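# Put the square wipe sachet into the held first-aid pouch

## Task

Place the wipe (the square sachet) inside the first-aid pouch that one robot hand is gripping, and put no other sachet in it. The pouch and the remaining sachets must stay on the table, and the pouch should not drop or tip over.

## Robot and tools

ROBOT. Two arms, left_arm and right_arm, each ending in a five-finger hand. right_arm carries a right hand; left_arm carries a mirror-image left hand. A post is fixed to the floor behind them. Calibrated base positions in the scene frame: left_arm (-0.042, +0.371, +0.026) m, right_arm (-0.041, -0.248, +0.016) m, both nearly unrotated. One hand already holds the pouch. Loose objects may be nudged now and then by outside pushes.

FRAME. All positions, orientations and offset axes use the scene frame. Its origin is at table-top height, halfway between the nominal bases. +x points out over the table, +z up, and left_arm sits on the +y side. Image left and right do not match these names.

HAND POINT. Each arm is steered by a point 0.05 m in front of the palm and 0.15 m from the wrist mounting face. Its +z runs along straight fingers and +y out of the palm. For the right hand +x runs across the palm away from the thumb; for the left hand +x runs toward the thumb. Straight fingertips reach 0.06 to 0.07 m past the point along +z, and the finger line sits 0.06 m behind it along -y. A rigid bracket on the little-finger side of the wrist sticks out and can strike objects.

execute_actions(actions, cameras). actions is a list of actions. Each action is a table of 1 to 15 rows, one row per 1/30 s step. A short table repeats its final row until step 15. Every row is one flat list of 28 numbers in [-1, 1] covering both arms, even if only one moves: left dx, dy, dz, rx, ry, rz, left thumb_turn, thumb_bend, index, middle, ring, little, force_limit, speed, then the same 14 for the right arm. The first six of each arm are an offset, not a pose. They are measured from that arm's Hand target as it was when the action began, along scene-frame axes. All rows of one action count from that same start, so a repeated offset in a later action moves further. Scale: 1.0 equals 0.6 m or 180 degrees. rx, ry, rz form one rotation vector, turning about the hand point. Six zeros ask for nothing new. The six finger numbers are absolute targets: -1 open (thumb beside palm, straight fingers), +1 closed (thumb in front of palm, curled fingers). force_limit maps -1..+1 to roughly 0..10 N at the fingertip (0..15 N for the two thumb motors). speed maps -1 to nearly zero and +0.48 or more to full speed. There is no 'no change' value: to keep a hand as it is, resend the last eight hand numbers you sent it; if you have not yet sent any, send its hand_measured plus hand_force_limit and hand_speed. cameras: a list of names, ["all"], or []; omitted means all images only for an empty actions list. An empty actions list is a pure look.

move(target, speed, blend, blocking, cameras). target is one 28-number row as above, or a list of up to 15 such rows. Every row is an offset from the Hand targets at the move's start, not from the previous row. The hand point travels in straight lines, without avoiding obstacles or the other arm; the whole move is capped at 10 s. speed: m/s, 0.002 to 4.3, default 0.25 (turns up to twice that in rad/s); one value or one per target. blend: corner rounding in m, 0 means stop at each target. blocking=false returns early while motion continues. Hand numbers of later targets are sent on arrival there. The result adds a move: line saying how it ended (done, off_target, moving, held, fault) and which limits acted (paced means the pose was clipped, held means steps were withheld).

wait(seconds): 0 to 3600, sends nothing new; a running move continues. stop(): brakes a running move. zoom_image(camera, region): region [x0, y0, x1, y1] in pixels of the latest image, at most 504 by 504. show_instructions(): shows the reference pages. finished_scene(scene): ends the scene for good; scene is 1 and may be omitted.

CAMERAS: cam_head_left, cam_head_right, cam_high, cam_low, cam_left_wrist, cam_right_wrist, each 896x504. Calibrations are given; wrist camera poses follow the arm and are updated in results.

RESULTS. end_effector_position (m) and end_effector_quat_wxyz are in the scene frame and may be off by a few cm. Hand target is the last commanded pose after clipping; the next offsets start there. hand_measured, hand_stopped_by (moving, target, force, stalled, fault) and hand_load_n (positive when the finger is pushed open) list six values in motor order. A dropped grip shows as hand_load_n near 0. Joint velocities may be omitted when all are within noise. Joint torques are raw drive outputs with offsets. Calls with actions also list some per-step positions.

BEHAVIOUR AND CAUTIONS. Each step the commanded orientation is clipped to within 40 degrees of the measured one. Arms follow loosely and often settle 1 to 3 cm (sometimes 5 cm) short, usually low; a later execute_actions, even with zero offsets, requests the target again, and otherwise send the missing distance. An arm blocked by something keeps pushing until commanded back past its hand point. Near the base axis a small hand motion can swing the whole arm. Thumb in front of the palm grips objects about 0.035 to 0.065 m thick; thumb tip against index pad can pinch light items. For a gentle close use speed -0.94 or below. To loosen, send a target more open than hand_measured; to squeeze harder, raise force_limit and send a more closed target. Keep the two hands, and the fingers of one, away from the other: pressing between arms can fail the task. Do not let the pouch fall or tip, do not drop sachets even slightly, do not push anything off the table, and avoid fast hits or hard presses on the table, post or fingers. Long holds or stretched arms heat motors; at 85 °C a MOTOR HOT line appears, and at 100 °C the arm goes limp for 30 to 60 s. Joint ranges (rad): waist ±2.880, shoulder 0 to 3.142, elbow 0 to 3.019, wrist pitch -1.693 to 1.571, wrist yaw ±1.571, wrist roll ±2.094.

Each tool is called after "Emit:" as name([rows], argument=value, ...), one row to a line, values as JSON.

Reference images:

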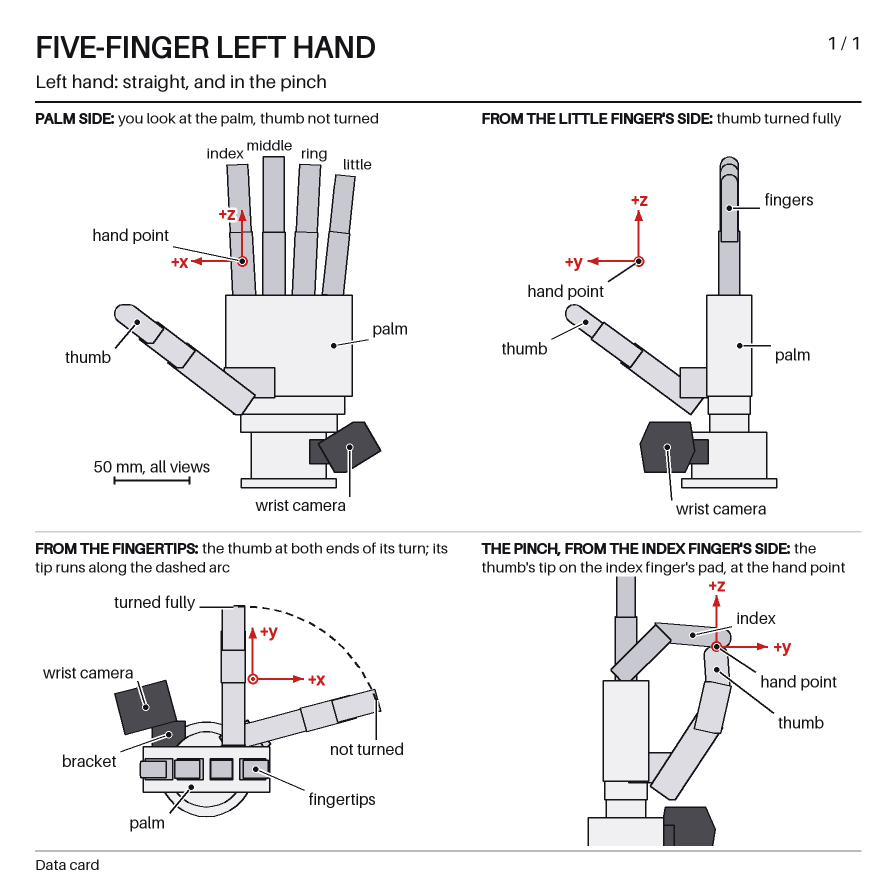

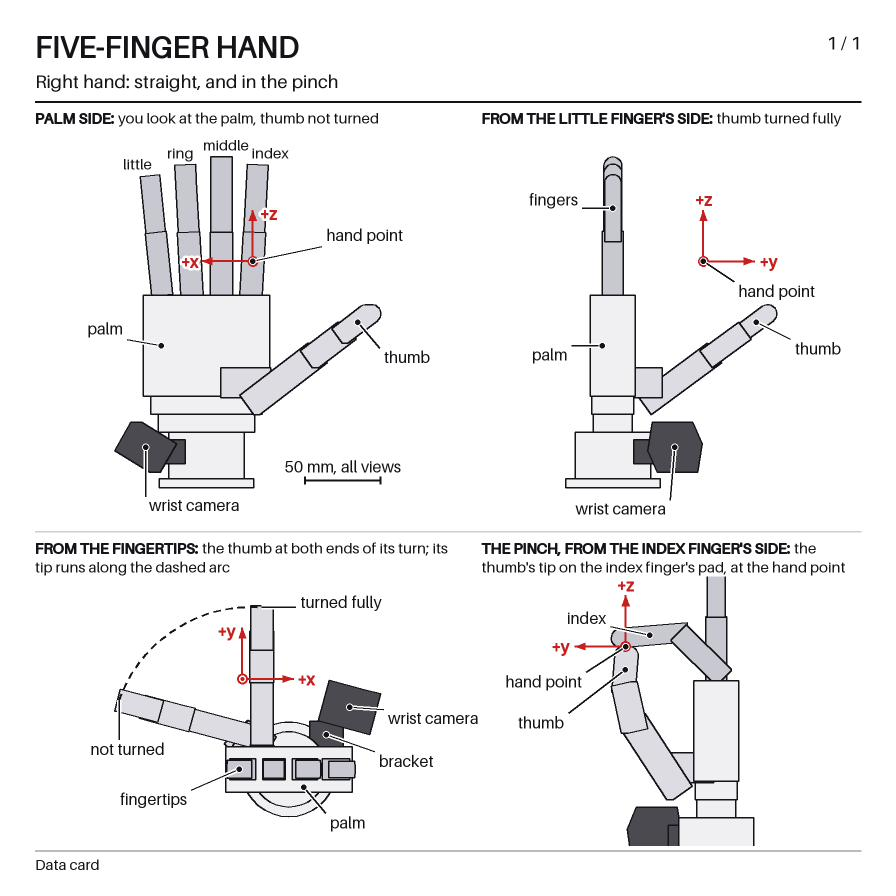

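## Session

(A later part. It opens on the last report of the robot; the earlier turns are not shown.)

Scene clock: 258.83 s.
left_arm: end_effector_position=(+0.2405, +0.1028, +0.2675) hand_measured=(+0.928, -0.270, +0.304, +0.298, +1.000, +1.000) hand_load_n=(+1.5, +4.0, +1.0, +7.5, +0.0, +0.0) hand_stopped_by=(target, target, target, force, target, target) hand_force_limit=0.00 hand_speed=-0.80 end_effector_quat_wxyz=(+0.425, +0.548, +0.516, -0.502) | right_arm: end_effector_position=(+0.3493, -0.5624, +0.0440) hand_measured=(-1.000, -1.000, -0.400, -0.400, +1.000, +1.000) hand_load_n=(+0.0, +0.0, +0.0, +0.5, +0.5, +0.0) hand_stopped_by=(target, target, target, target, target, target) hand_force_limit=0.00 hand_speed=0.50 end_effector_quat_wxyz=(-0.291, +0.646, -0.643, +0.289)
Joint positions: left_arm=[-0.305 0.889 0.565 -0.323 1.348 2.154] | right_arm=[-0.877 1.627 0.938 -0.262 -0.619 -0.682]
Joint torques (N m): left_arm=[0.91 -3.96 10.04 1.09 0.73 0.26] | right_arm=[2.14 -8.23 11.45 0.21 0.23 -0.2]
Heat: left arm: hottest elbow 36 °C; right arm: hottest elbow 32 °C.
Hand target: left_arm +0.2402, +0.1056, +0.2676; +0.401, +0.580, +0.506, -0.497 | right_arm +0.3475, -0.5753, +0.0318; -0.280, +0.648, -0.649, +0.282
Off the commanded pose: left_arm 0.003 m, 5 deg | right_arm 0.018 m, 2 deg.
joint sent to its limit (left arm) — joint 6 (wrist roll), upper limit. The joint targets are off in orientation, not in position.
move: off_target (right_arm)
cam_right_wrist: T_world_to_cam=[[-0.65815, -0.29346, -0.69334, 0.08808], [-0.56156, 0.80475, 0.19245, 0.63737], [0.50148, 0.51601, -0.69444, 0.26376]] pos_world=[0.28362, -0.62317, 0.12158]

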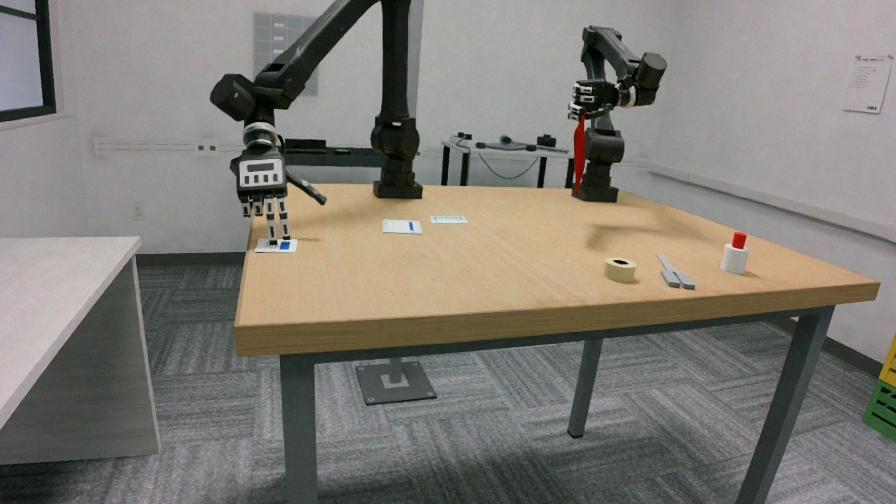

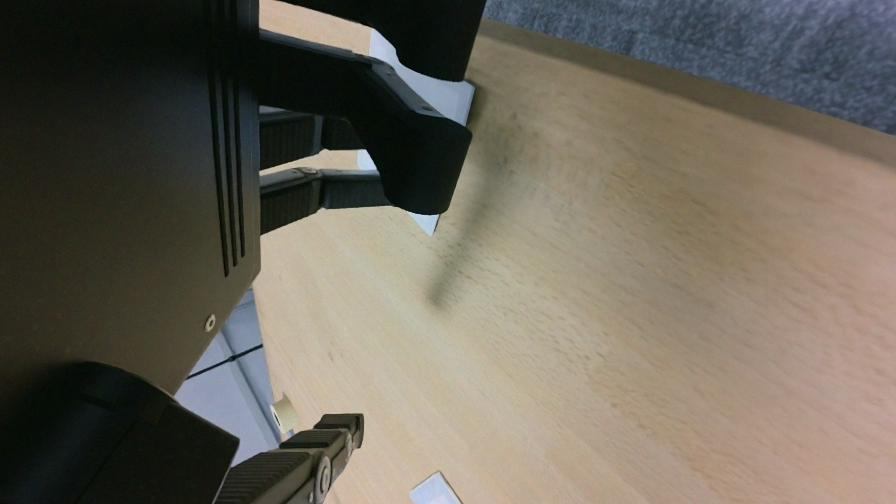

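Emit:
move([
  [0,0,0,0,0,0,0.928,-0.268,0.304,0.298,1,1,0,-0.8,0.0,-0.06,0,0,0,0,-1,-1,-0.4,-0.4,1,1,0,0.5],
], speed=0.07, cameras=["cam_low","cam_high"])

Emit:
zoom_image(camera="cam_low", region=[190, 120, 350, 280])

Scene clock: 264.67 s.
left_arm: end_effector_position=(+0.2405, +0.1028, +0.2675) hand_measured=(+0.928, -0.270, +0.304, +0.298, +1.000, +1.000) hand_load_n=(+1.5, +4.0, +1.5, +7.5, +0.0, +0.0) hand_stopped_by=(target, target, target, force, target, target) hand_force_limit=0.00 hand_speed=-0.80 end_effector_quat_wxyz=(+0.425, +0.548, +0.516, -0.502) | right_arm: end_effector_position=(+0.3503, -0.5976, +0.0449) hand_measured=(-1.000, -1.000, -0.400, -0.400, +1.000, +1.000) hand_load_n=(-0.5, +0.0, +0.0, +0.5, +0.0, +0.0) hand_stopped_by=(target, target, target, target, target, target) hand_force_limit=0.00 hand_speed=0.50 end_effector_quat_wxyz=(-0.291, +0.647, -0.642, +0.289)
Joint positions: left_arm=[-0.305 0.889 0.565 -0.323 1.348 2.154] | right_arm=[-0.922 1.689 1.029 -0.318 -0.645 -0.73]
Joint torques (N m): left_arm=[0.91 -3.9 10.03 1.09 0.73 0.26] | right_arm=[2.14 -9.05 11.63 0.21 0.22 -0.22]
Heat: left arm: hottest elbow 36 °C; right arm: hottest elbow 32 °C.
Hand target: left_arm +0.2402, +0.1056, +0.2676; +0.401, +0.580, +0.506, -0.497 | right_arm +0.3475, -0.6113, +0.0319; -0.280, +0.648, -0.649, +0.282
Off the commanded pose: left_arm 0.003 m, 5 deg | right_arm 0.019 m, 2 deg.
joint sent to its limit (left arm) — joint 6 (wrist roll), upper limit. The joint targets are off in orientation, not in position.
move: off_target (right_arm)
Images, in order (width x height): cam_high 896x504, cam_low 896x504.

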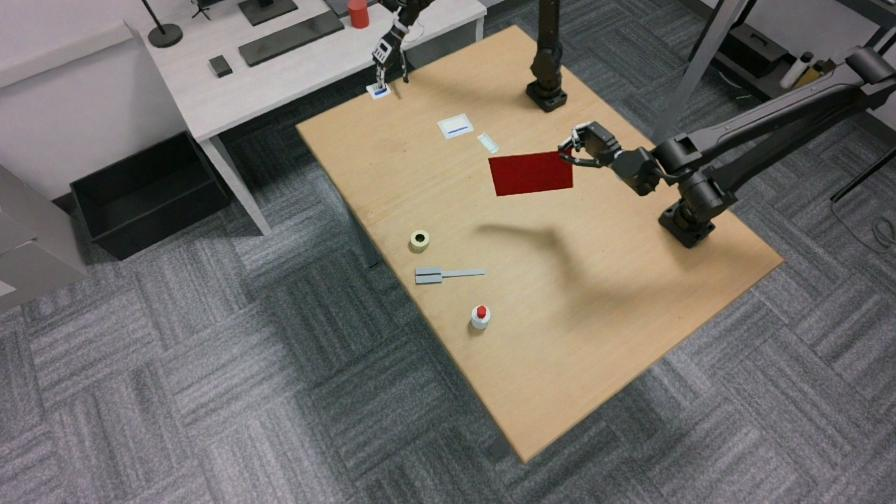

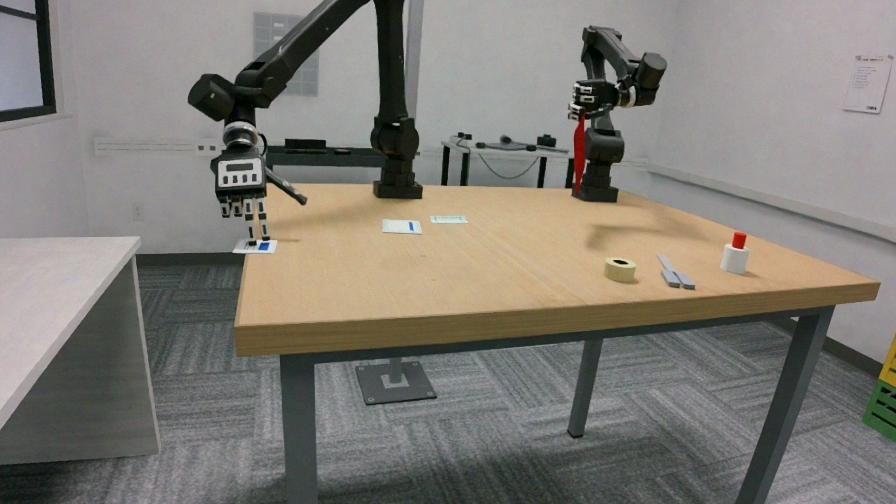

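Scaled by 3.150 from the camera's image (finer frame: 1280x720).

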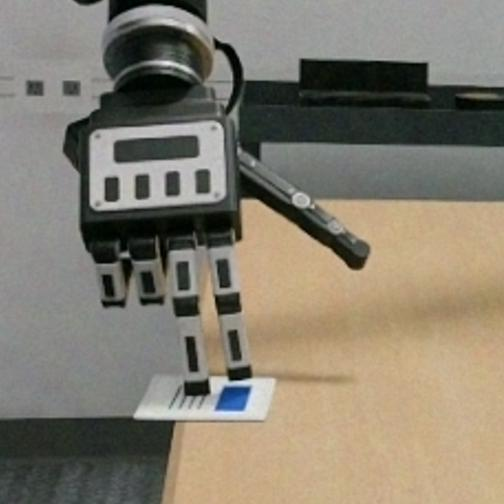

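Emit:
move([
  [0,0,0,0,0,0,0.928,-0.268,0.304,0.298,1,1,0,-0.8,0.0,-0.01,0,0,0,0,-1,-1,-0.4,-0.4,1,1,0,0.5],
], speed=0.05, cameras=["cam_low"])

Emit:
zoom_image(camera="cam_low", region=[190, 120, 350, 280])

Scene clock: 269.23 s.
left_arm: end_effector_position=(+0.2405, +0.1028, +0.2675) hand_measured=(+0.928, -0.270, +0.304, +0.298, +1.000, +1.000) hand_load_n=(+1.5, +4.0, +1.0, +7.5, +0.0, +0.0) hand_stopped_by=(target, target, target, force, target, target) hand_force_limit=0.00 hand_speed=-0.80 end_effector_quat_wxyz=(+0.425, +0.548, +0.516, -0.502) | right_arm: end_effector_position=(+0.3507, -0.6027, +0.0450) hand_measured=(-1.000, -1.000, -0.400, -0.400, +1.000, +1.000) hand_load_n=(+0.0, +0.0, +0.0, +0.5, +0.0, +0.0) hand_stopped_by=(target, target, target, target, target, target) hand_force_limit=0.00 hand_speed=0.50 end_effector_quat_wxyz=(-0.291, +0.648, -0.642, +0.289)
Joint positions: left_arm=[-0.305 0.889 0.565 -0.323 1.348 2.154] | right_arm=[-0.929 1.7 1.044 -0.329 -0.65 -0.738]
Joint torques (N m): left_arm=[0.91 -3.96 10.03 1.09 0.73 0.27] | right_arm=[1.96 -9.29 11.82 0.29 0.23 -0.19]
Heat: left arm: hottest elbow 36 °C; right arm: hottest elbow 33 °C.
Hand target: left_arm +0.2402, +0.1056, +0.2676; +0.401, +0.580, +0.506, -0.497 | right_arm +0.3474, -0.6173, +0.0318; -0.280, +0.648, -0.649, +0.282
Off the commanded pose: left_arm 0.003 m, 5 deg | right_arm 0.020 m, 2 deg.
joint sent to its limit (left arm) — joint 6 (wrist roll), upper limit. The joint targets are off in orientation, not in position.
move: off_target (right_arm)

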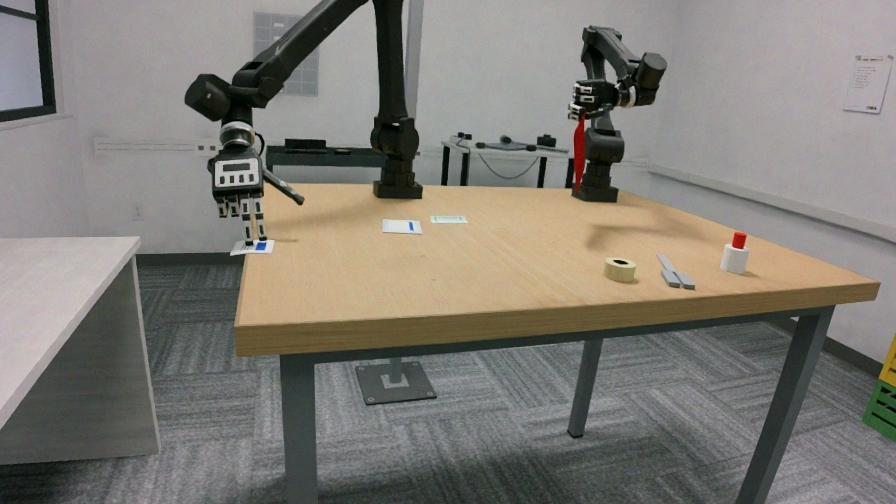

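Scaled by 3.150 from the camera's image (finer frame: 1280x720).

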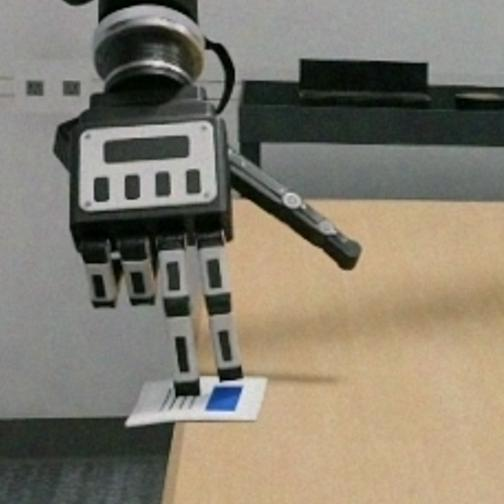

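Emit:
move([
  [0,0,0,0,0,0,0.928,-0.268,0.304,0.298,1,1,0,-0.8,0,0,0.03,0,0,0,-1,-1,-0.4,-0.4,1,1,0,0.5],
  [0,0,0,0,0,0,0.928,-0.268,0.304,0.298,1,1,0,-0.8,0,0,0.2,0,0,0,-1,-1,-0.4,-0.4,1,1,0,0.5],
  [0,0,0,0,0,0,0.928,-0.268,0.304,0.298,1,1,0,-0.8,0.0877,-0.0462,0.23,0.1954,0.1954,-0.4717,1,-1,-1,-1,1,1,0,0.5],
  [0,0,0,0,0,0,0.928,-0.268,0.304,0.298,1,1,0,-0.8,0.0877,-0.0462,0.047,0.1954,0.1954,-0.4717,1,-1,-1,-1,1,1,0,0.5],
], speed=[0.05,0.15,0.3,0.2], blend=[0.01,0.02,0,0], cameras=["cam_head_left","cam_low","cam_high","cam_right_wrist"])

Emit:
zoom_image(camera="cam_low", region=[160, 140, 350, 300])

Emit:
zoom_image(camera="cam_head_left", region=[570, 160, 710, 280])

Scene clock: 281.40 s.
left_arm: end_effector_position=(+0.2405, +0.1028, +0.2675) hand_measured=(+0.928, -0.270, +0.304, +0.298, +1.000, +1.000) hand_load_n=(+1.5, +4.0, +1.0, +8.0, +0.0, +0.0) hand_stopped_by=(target, target, target, force, target, target) hand_force_limit=0.00 hand_speed=-0.80 end_effector_quat_wxyz=(+0.425, +0.548, +0.516, -0.502) | right_arm: end_effector_position=(+0.3947, -0.6460, +0.0587) hand_measured=(+1.000, -1.000, -1.000, -1.000, +1.000, +1.000) hand_load_n=(+0.0, +0.0, +0.0, +0.0, +0.0, +0.0) hand_stopped_by=(target, target, target, target, target, target) hand_force_limit=0.00 hand_speed=0.50 end_effector_quat_wxyz=(-0.004, +0.000, +1.000, -0.011)
Joint positions: left_arm=[-0.305 0.889 0.565 -0.323 1.348 2.154] | right_arm=[-0.836 2.026 1.683 -1.216 0.022 0.732]
Joint torques (N m): left_arm=[0.91 -3.96 10.04 1.09 0.73 0.27] | right_arm=[3.66 -17.49 9.81 0.08 0.1 0.04]
Heat: left arm: hottest elbow 36 °C; right arm: hottest elbow 33 °C.
Hand target: left_arm +0.2402, +0.1056, +0.2676; +0.401, +0.580, +0.506, -0.497 | right_arm +0.4001, -0.6449, +0.0600; -0.001, +0.000, +1.000, -0.016
Off the commanded pose: left_arm 0.003 m, 5 deg | right_arm 0.006 m, 1 deg.
joint sent to its limit (left arm) — joint 6 (wrist roll), upper limit. The joint targets are off in orientation, not in position.
move: done; blend cut to 0.009 m at target 1; target 3's new numbers were sent with right_arm's hand 0.019 m and 2 deg from that target
cam_right_wrist: T_world_to_cam=[[-0.28923, 0.95713, 0.01557, 0.72428], [0.81288, 0.23698, 0.53205, -0.20193], [0.50555, 0.16654, -0.84657, 0.07585]] pos_world=[0.33528, -0.65801, 0.16038]
Images, in order (width x height): cam_head_left 896x504, cam_high 896x504, cam_low 896x504, cam_right_wrist 896x504.

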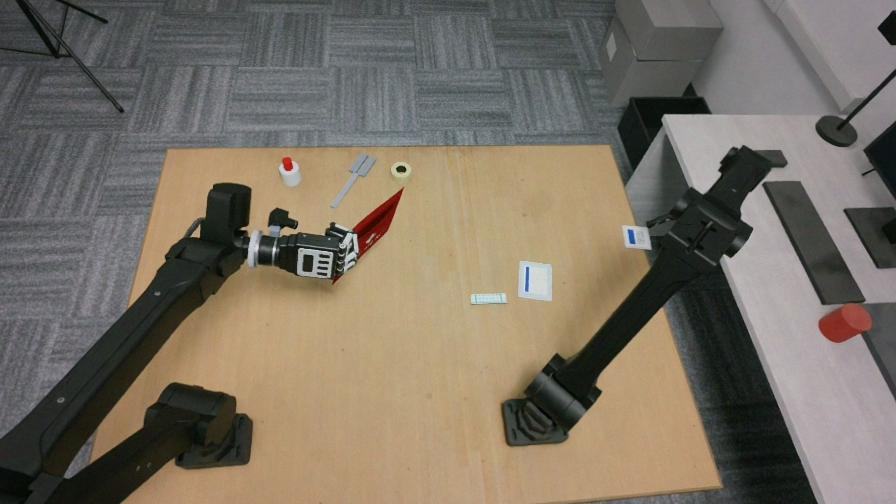

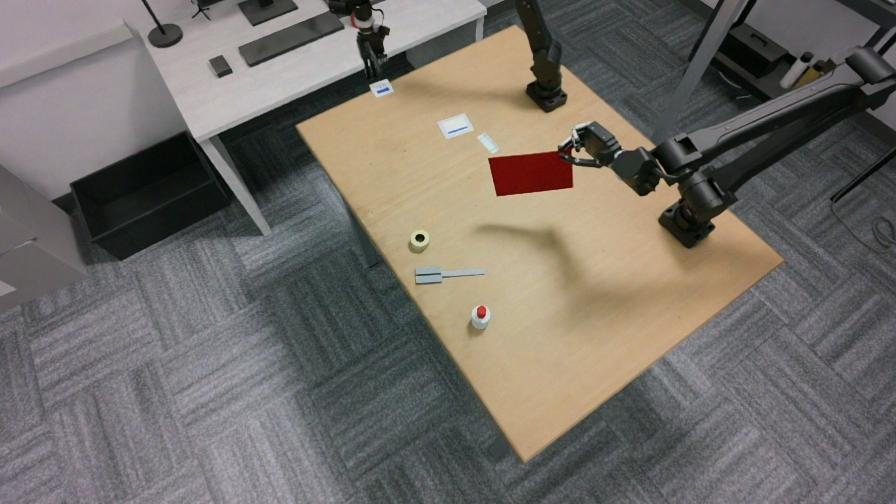

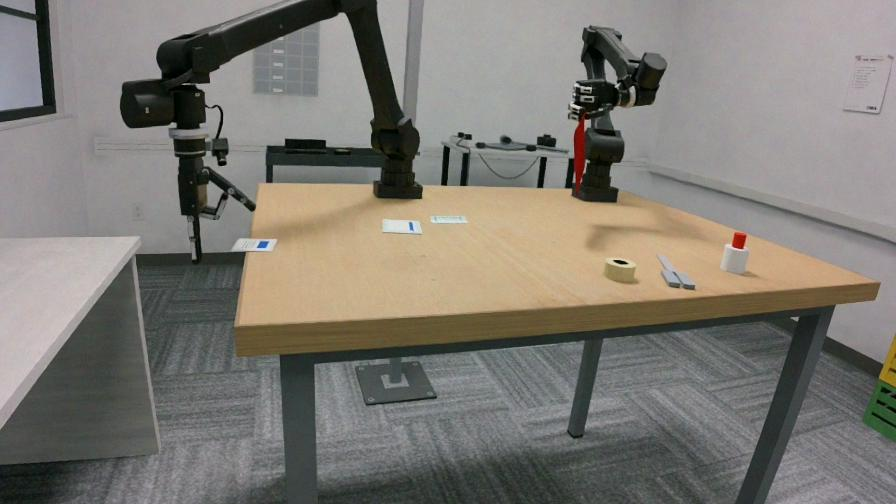

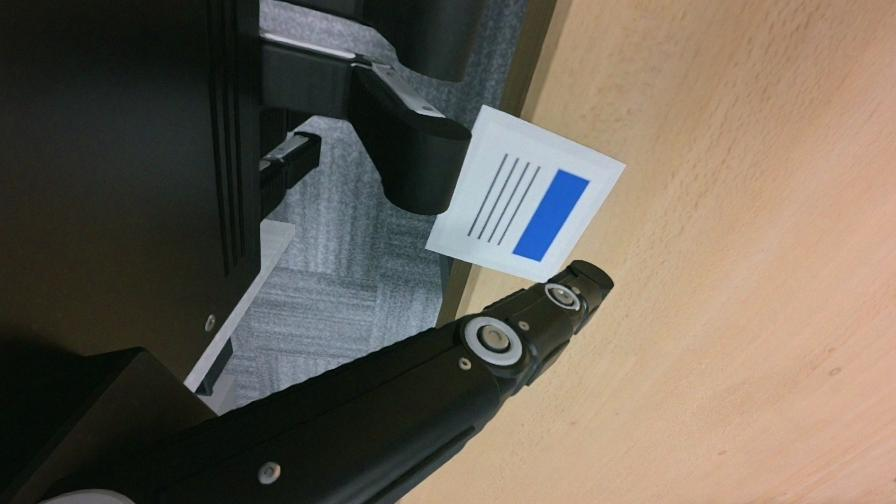

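Scaled by 2.653 from the camera's image (finer frame: 1280x720).

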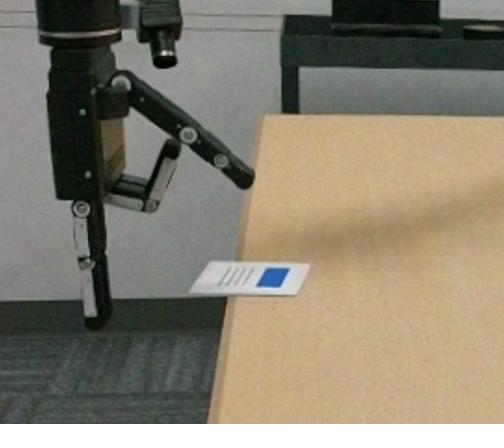

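Scaled by 3.600 from the camera's image (finer frame: 1280x720).

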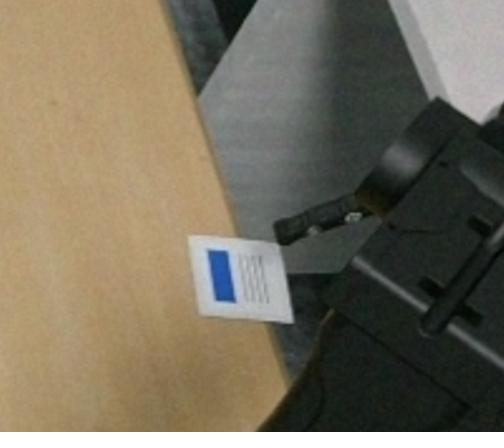

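Emit:
move([
  [0,0,0,0,0,0,0.928,-0.268,0.304,0.298,1,1,0,-0.8,0,0,-0.0517,0,0,0,1,-1,-1,-1,1,1,0,0.5],
  [0,0,0,0,0,0,0.928,-0.268,0.304,0.298,1,1,0,-0.8,0,0.03,-0.0517,0,0,0,1,-1,-1,-1,1,1,0,0.5],
], speed=[0.12,0.08], blend=[0.005,0], cameras=["cam_low","cam_right_wrist"])

Emit:
zoom_image(camera="cam_low", region=[160, 140, 350, 300])

Scene clock: 294.07 s.
left_arm: end_effector_position=(+0.2405, +0.1028, +0.2675) hand_measured=(+0.928, -0.270, +0.304, +0.298, +1.000, +1.000) hand_load_n=(+1.5, +4.0, +1.0, +7.5, +0.0, +0.0) hand_stopped_by=(target, target, target, force, target, target) hand_force_limit=0.00 hand_speed=-0.80 end_effector_quat_wxyz=(+0.425, +0.548, +0.516, -0.502) | right_arm: end_effector_position=(+0.3982, -0.6271, +0.0287) hand_measured=(+1.000, -1.000, -1.000, -1.000, +1.000, +1.000) hand_load_n=(+0.0, +0.0, +0.0, +0.0, +0.0, +0.0) hand_stopped_by=(target, target, target, target, target, target) hand_force_limit=0.00 hand_speed=0.50 end_effector_quat_wxyz=(-0.003, -0.003, +1.000, -0.013)
Joint positions: left_arm=[-0.305 0.889 0.565 -0.323 1.348 2.154] | right_arm=[-0.81 2.026 1.598 -1.129 0.023 0.751]
Joint torques (N m): left_arm=[0.91 -3.96 10.03 1.09 0.73 0.26] | right_arm=[3.31 -17.2 8.9 0.05 0.1 0.04]
Heat: left arm: hottest elbow 36 °C; right arm: hottest elbow 33 °C.
Hand target: left_arm +0.2402, +0.1056, +0.2676; +0.401, +0.580, +0.506, -0.497 | right_arm +0.4000, -0.6269, +0.0289; -0.002, +0.000, +1.000, -0.017
Off the commanded pose: left_arm 0.003 m, 5 deg | right_arm 0.002 m, 1 deg.
joint sent to its limit (left arm) — joint 6 (wrist roll), upper limit. The joint targets are off in orientation, not in position.
move: done
cam_right_wrist: T_world_to_cam=[[-0.29619, 0.95505, 0.01201, 0.7092], [0.81022, 0.24458, 0.53266, -0.18743], [0.50578, 0.1675, -0.84625, 0.04615]] pos_world=[0.33857, -0.63921, 0.13038]

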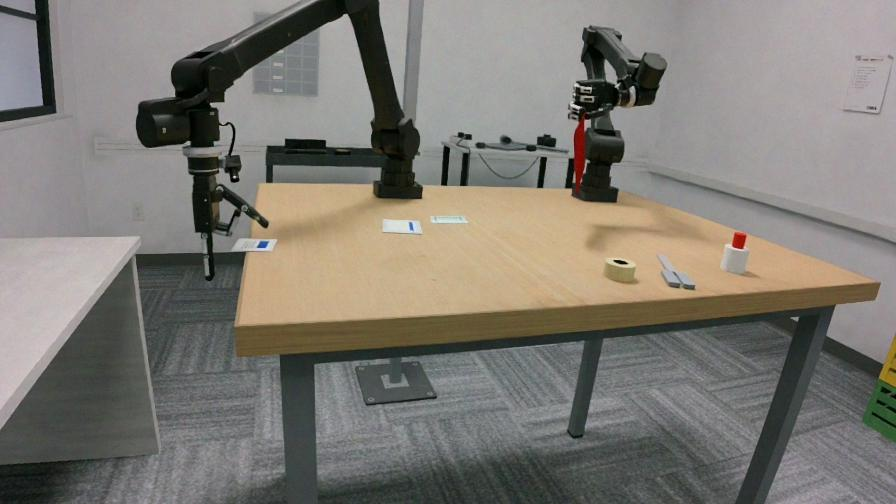

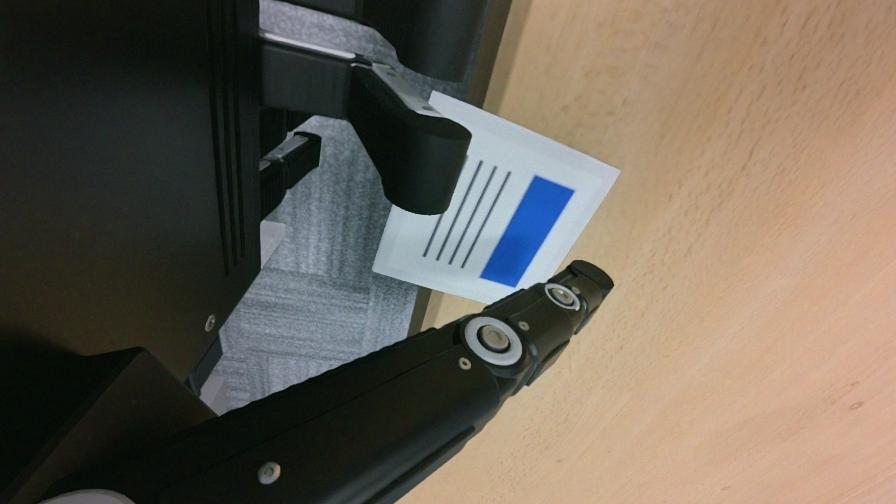

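Scaled by 2.653 from the camera's image (finer frame: 1280x720).

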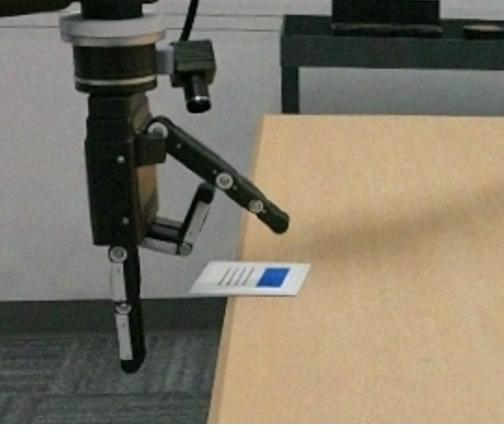

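Emit:
move([
  [0,0,0,0,0,0,0.928,-0.268,0.304,0.298,1,1,0,-0.8,0,-0.007,0.0,0,0,0,1,-1,-1,-1,1,1,-0.7,-0.2],
  [0,0,0,0,0,0,0.928,-0.268,0.304,0.298,1,1,0,-0.8,0,-0.007,0.0,0,0,0,1,-0.4,0,0,1,1,-0.7,-0.2],
], speed=0.05, cameras=["cam_low","cam_right_wrist","cam_high"])

Emit:
zoom_image(camera="cam_low", region=[160, 140, 350, 300])

Scene clock: 299.13 s.
left_arm: end_effector_position=(+0.2405, +0.1028, +0.2675) hand_measured=(+0.928, -0.270, +0.304, +0.298, +1.000, +1.000) hand_load_n=(+1.5, +4.0, +1.0, +7.5, +0.0, +0.5) hand_stopped_by=(target, target, target, force, target, target) hand_force_limit=0.00 hand_speed=-0.80 end_effector_quat_wxyz=(+0.425, +0.548, +0.516, -0.502) | right_arm: end_effector_position=(+0.3980, -0.6273, +0.0286) hand_measured=(+1.000, -0.400, +0.000, -0.124, +1.000, +1.000) hand_load_n=(+0.0, +0.0, +0.0, +0.0, +0.0, +0.0) hand_stopped_by=(target, target, target, force, target, target) hand_force_limit=-0.70 hand_speed=-0.20 end_effector_quat_wxyz=(-0.004, -0.003, +1.000, -0.013)
Joint positions: left_arm=[-0.305 0.889 0.565 -0.323 1.348 2.154] | right_arm=[-0.81 2.026 1.598 -1.129 0.024 0.751]
Joint torques (N m): left_arm=[0.91 -3.96 10.04 1.09 0.73 0.26] | right_arm=[2.9 -16.79 9.94 -0.21 0.04 0.03]
Heat: left arm: hottest elbow 36 °C; right arm: hottest elbow 32 °C.
Hand target: left_arm +0.2402, +0.1056, +0.2676; +0.401, +0.580, +0.506, -0.497 | right_arm +0.4000, -0.6311, +0.0290; -0.001, +0.000, +1.000, -0.016
Off the commanded pose: left_arm 0.003 m, 5 deg | right_arm 0.004 m, 1 deg.
joint sent to its limit (left arm) — joint 6 (wrist roll), upper limit. The joint targets are off in orientation, not in position.
move: done
cam_right_wrist: T_world_to_cam=[[-0.29576, 0.9552, 0.01136, 0.70929], [0.81093, 0.24477, 0.5315, -0.18729], [0.50491, 0.1664, -0.84698, 0.04591]] pos_world=[0.33848, -0.63931, 0.13038]
Images, in order (width x height): cam_high 896x504, cam_low 896x504, cam_right_wrist 896x504.

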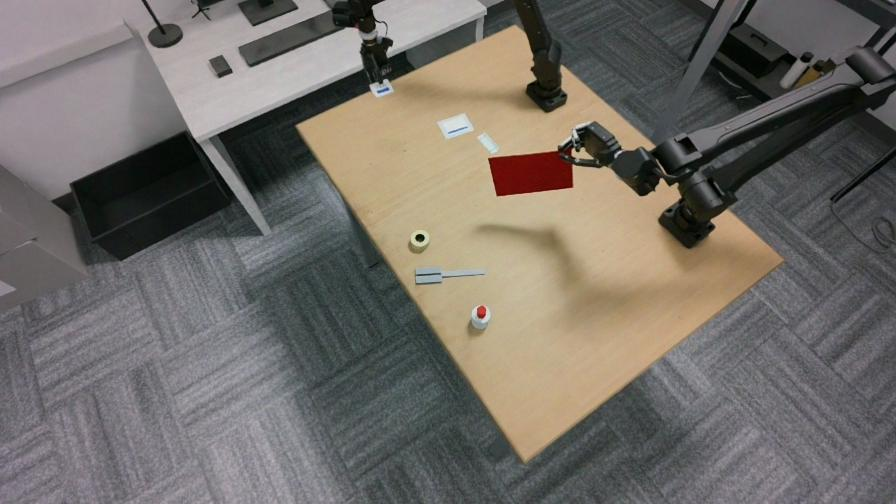

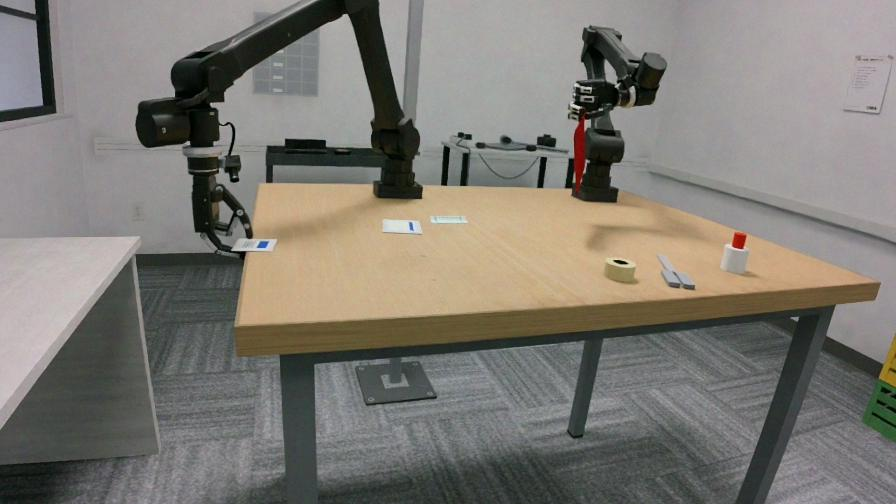

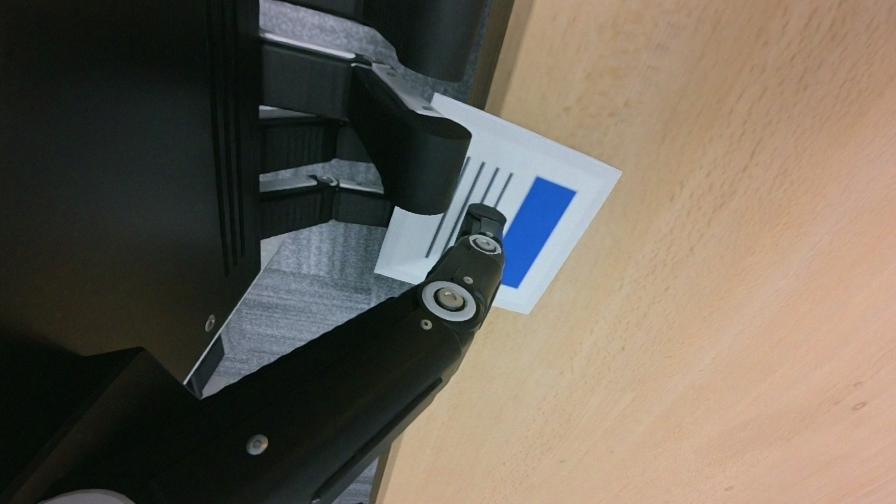

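Scaled by 2.653 from the camera's image (finer frame: 1280x720).

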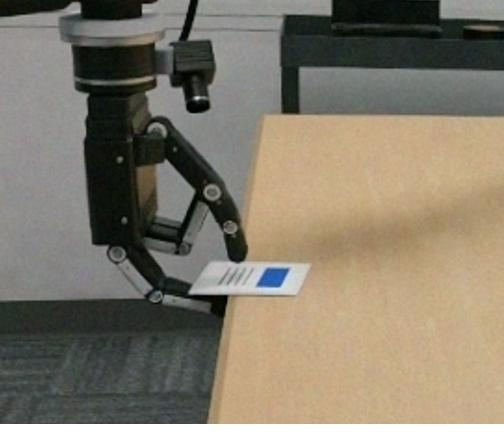

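Emit:
execute_actions([
  [[0,0,0,0,0,0,0.928,-0.268,0.304,0.298,1,1,0,-0.8,0,-0.005,0.0,0,0,0,1,-0.4,0,0,1,1,-0.7,-0.2],[0,0,0,0,0,0,0.928,-0.268,0.304,0.298,1,1,0,-0.8,0,-0.01,0.0,0,0,0,1,-0.4,0,0,1,1,-0.7,-0.2]],
], cameras=["cam_low"])

Emit:
zoom_image(camera="cam_low", region=[180, 180, 300, 280])

Scene clock: 302.53 s.
left_arm: end_effector_position=(+0.2405, +0.1028, +0.2675) hand_measured=(+0.928, -0.270, +0.304, +0.298, +1.000, +1.000) hand_load_n=(+1.0, +4.0, +1.0, +7.5, +0.5, +0.0) hand_stopped_by=(target, target, target, force, target, target) hand_force_limit=0.00 hand_speed=-0.80 end_effector_quat_wxyz=(+0.425, +0.548, +0.516, -0.502) | right_arm: end_effector_position=(+0.3975, -0.6278, +0.0286) hand_measured=(+1.000, -0.400, +0.000, -0.124, +1.000, +1.000) hand_load_n=(+0.0, +0.0, +0.0, +0.0, +0.0, +0.0) hand_stopped_by=(target, target, target, force, target, target) hand_force_limit=-0.70 hand_speed=-0.20 end_effector_quat_wxyz=(-0.004, -0.003, +1.000, -0.013)
Joint positions: left_arm=[-0.305 0.889 0.565 -0.323 1.348 2.154] | right_arm=[-0.811 2.026 1.598 -1.129 0.024 0.751]
Joint torques (N m): left_arm=[0.85 -3.9 10.04 1.09 0.73 0.26] | right_arm=[2.43 -15.91 11.51 -0.28 0.03 -0.07]
Heat: left arm: hottest elbow 36 °C; right arm: hottest elbow 32 °C.
Hand target: left_arm +0.2402, +0.1056, +0.2676; +0.401, +0.580, +0.506, -0.497 | right_arm +0.3999, -0.6371, +0.0290; -0.001, +0.000, +1.000, -0.016
Off the commanded pose: left_arm 0.003 m, 5 deg | right_arm 0.010 m, 1 deg.
joint sent to its limit (left arm) — joint 6 (wrist roll), upper limit. The joint targets are off in orientation, not in position.
Step readings (end_effector_position of left_arm | right_arm):
0: (+0.2405, +0.1028, +0.2675) | (+0.3980, -0.6273, +0.0286)
1: (+0.2405, +0.1028, +0.2675) | (+0.3980, -0.6273, +0.0286)
2: (+0.2405, +0.1028, +0.2675) | (+0.3980, -0.6273, +0.0286)
4: (+0.2405, +0.1028, +0.2675) | (+0.3980, -0.6273, +0.0286)
8: (+0.2405, +0.1028, +0.2675) | (+0.3975, -0.6278, +0.0286)
15: (+0.2405, +0.1028, +0.2675) | (+0.3975, -0.6278, +0.0286)

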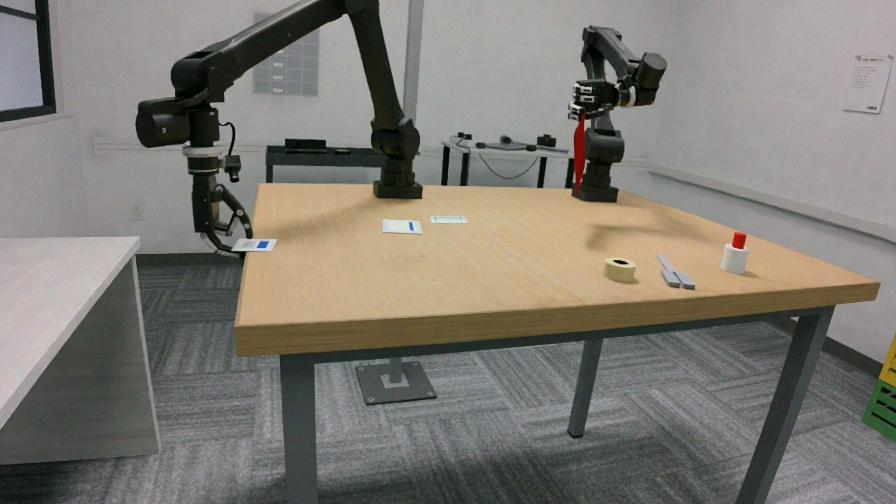

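Scaled by 4.200 from the camera's image (finer frame: 1280x720).

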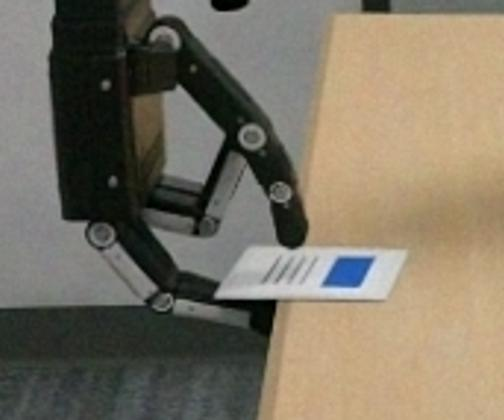

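Emit:
move([
  [0,0,0,0,0,0,0.928,-0.268,0.304,0.298,1,1,0,-0.8,0,0.013,0.0,0,0,0,1,-0.05,0,0,1,1,-0.5,-0.6],
], speed=0.05, cameras=["cam_low","cam_right_wrist"])

Emit:
zoom_image(camera="cam_low", region=[180, 180, 300, 280])

Scene clock: 309.80 s.
left_arm: end_effector_position=(+0.2405, +0.1028, +0.2675) hand_measured=(+0.928, -0.270, +0.304, +0.298, +1.000, +1.000) hand_load_n=(+1.0, +4.0, +1.5, +8.0, +0.0, +0.0) hand_stopped_by=(target, target, target, force, target, target) hand_force_limit=0.00 hand_speed=-0.80 end_effector_quat_wxyz=(+0.425, +0.548, +0.516, -0.502) | right_arm: end_effector_position=(+0.3975, -0.6278, +0.0286) hand_measured=(+1.000, -0.050, +0.000, -0.124, +1.000, +1.000) hand_load_n=(+0.0, +0.0, +0.0, +0.0, +0.0, +0.0) hand_stopped_by=(target, target, target, force, target, target) hand_force_limit=-0.50 hand_speed=-0.60 end_effector_quat_wxyz=(-0.004, -0.003, +1.000, -0.013)
Joint positions: left_arm=[-0.305 0.889 0.565 -0.323 1.348 2.154] | right_arm=[-0.811 2.026 1.598 -1.129 0.024 0.751]
Joint torques (N m): left_arm=[0.91 -3.96 10.04 1.09 0.73 0.26] | right_arm=[3.19 -16.97 9.4 -0.01 0.05 0.04]
Heat: left arm: hottest elbow 36 °C; right arm: hottest elbow 32 °C.
Hand target: left_arm +0.2402, +0.1056, +0.2676; +0.401, +0.580, +0.506, -0.497 | right_arm +0.3999, -0.6293, +0.0290; -0.001, +0.000, +1.000, -0.016
Off the commanded pose: left_arm 0.003 m, 5 deg | right_arm 0.003 m, 1 deg.
joint sent to its limit (left arm) — joint 6 (wrist roll), upper limit. The joint targets are off in orientation, not in position.
move: done
cam_right_wrist: T_world_to_cam=[[-0.29467, 0.95553, 0.01134, 0.7094], [0.81119, 0.24385, 0.53151, -0.18755], [0.50511, 0.16582, -0.84698, 0.04574]] pos_world=[0.33808, -0.6397, 0.13038]

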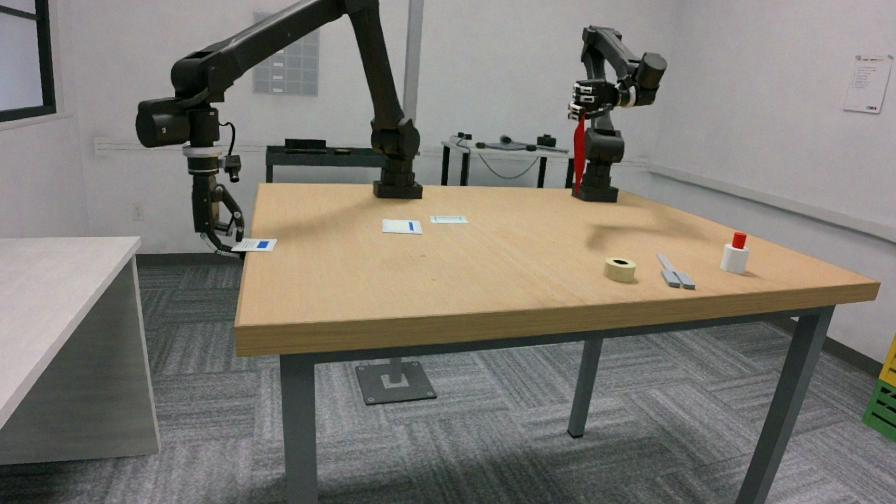

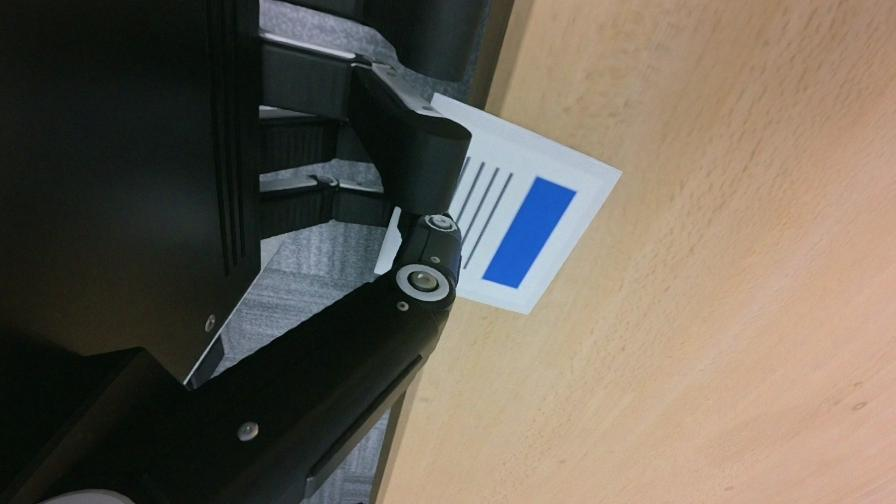

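Scaled by 4.200 from the camera's image (finer frame: 1280x720).

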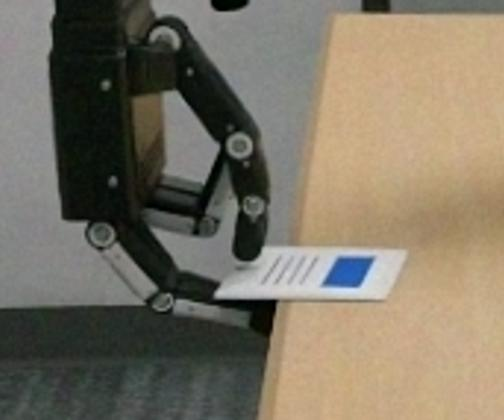

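Emit:
move([
  [0,0,0,0,0,0,0.928,-0.268,0.304,0.298,1,1,0,-0.8,0,0,0.0,0,0,0,1,-0.05,0.4,0.4,1,1,-0.5,-0.88],
], speed=0.05, cameras=["cam_low","cam_right_wrist"])

Emit:
zoom_image(camera="cam_low", region=[180, 180, 300, 280])

Scene clock: 313.37 s.
left_arm: end_effector_position=(+0.2405, +0.1028, +0.2675) hand_measured=(+0.928, -0.270, +0.304, +0.298, +1.000, +1.000) hand_load_n=(+1.5, +4.0, +1.0, +7.5, +0.0, +0.0) hand_stopped_by=(target, target, target, force, target, target) hand_force_limit=0.00 hand_speed=-0.80 end_effector_quat_wxyz=(+0.425, +0.548, +0.516, -0.502) | right_arm: end_effector_position=(+0.3978, -0.6322, +0.0279) hand_measured=(+1.000, -0.050, +0.244, +0.152, +1.000, +1.000) hand_load_n=(-0.5, +0.0, +2.5, +2.0, +0.5, +0.0) hand_stopped_by=(target, target, force, force, target, target) hand_force_limit=-0.50 hand_speed=-0.88 end_effector_quat_wxyz=(-0.003, -0.001, +1.000, -0.021)
Joint positions: left_arm=[-0.305 0.889 0.565 -0.323 1.348 2.154] | right_arm=[-0.813 2.026 1.598 -1.117 0.033 0.751]
Joint torques (N m): left_arm=[0.85 -3.9 10.04 1.1 0.73 0.26] | right_arm=[3.31 -16.97 9.51 -0.49 -0.28 0.03]
Heat: left arm: hottest elbow 36 °C; right arm: hottest elbow 32 °C.
Hand target: left_arm +0.2402, +0.1056, +0.2676; +0.401, +0.580, +0.506, -0.497 | right_arm +0.4000, -0.6294, +0.0289; -0.002, +0.000, +1.000, -0.017
Off the commanded pose: left_arm 0.003 m, 5 deg | right_arm 0.004 m, 1 deg.
joint sent to its limit (left arm) — joint 6 (wrist roll), upper limit. The joint targets are off in orientation, not in position.
move: done
cam_right_wrist: T_world_to_cam=[[-0.29231, 0.95632, -0.00305, 0.7136], [0.81092, 0.24956, 0.52927, -0.18246], [0.50691, 0.15224, -0.84845, 0.03646]] pos_world=[0.33807, -0.64244, 0.12968]

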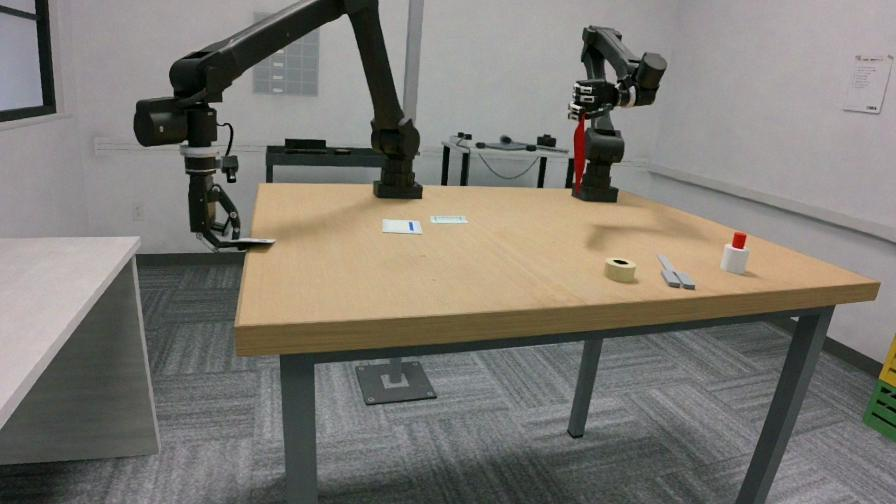

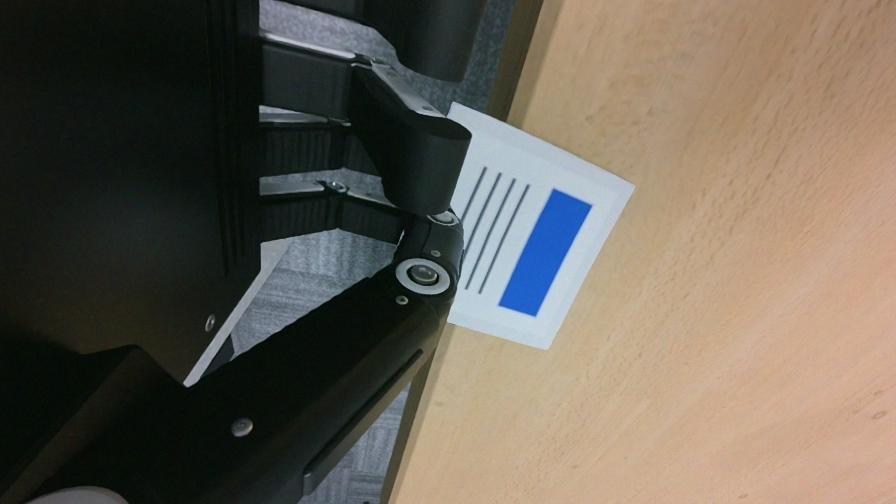

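Scaled by 4.200 from the camera's image (finer frame: 1280x720).

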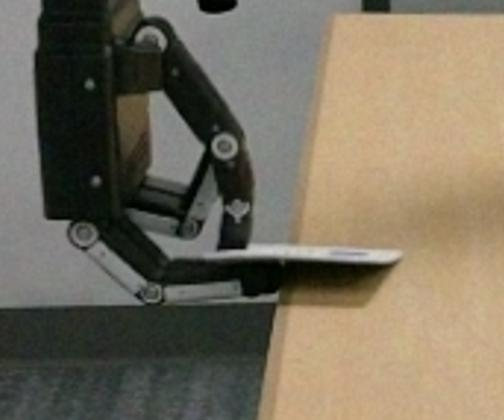

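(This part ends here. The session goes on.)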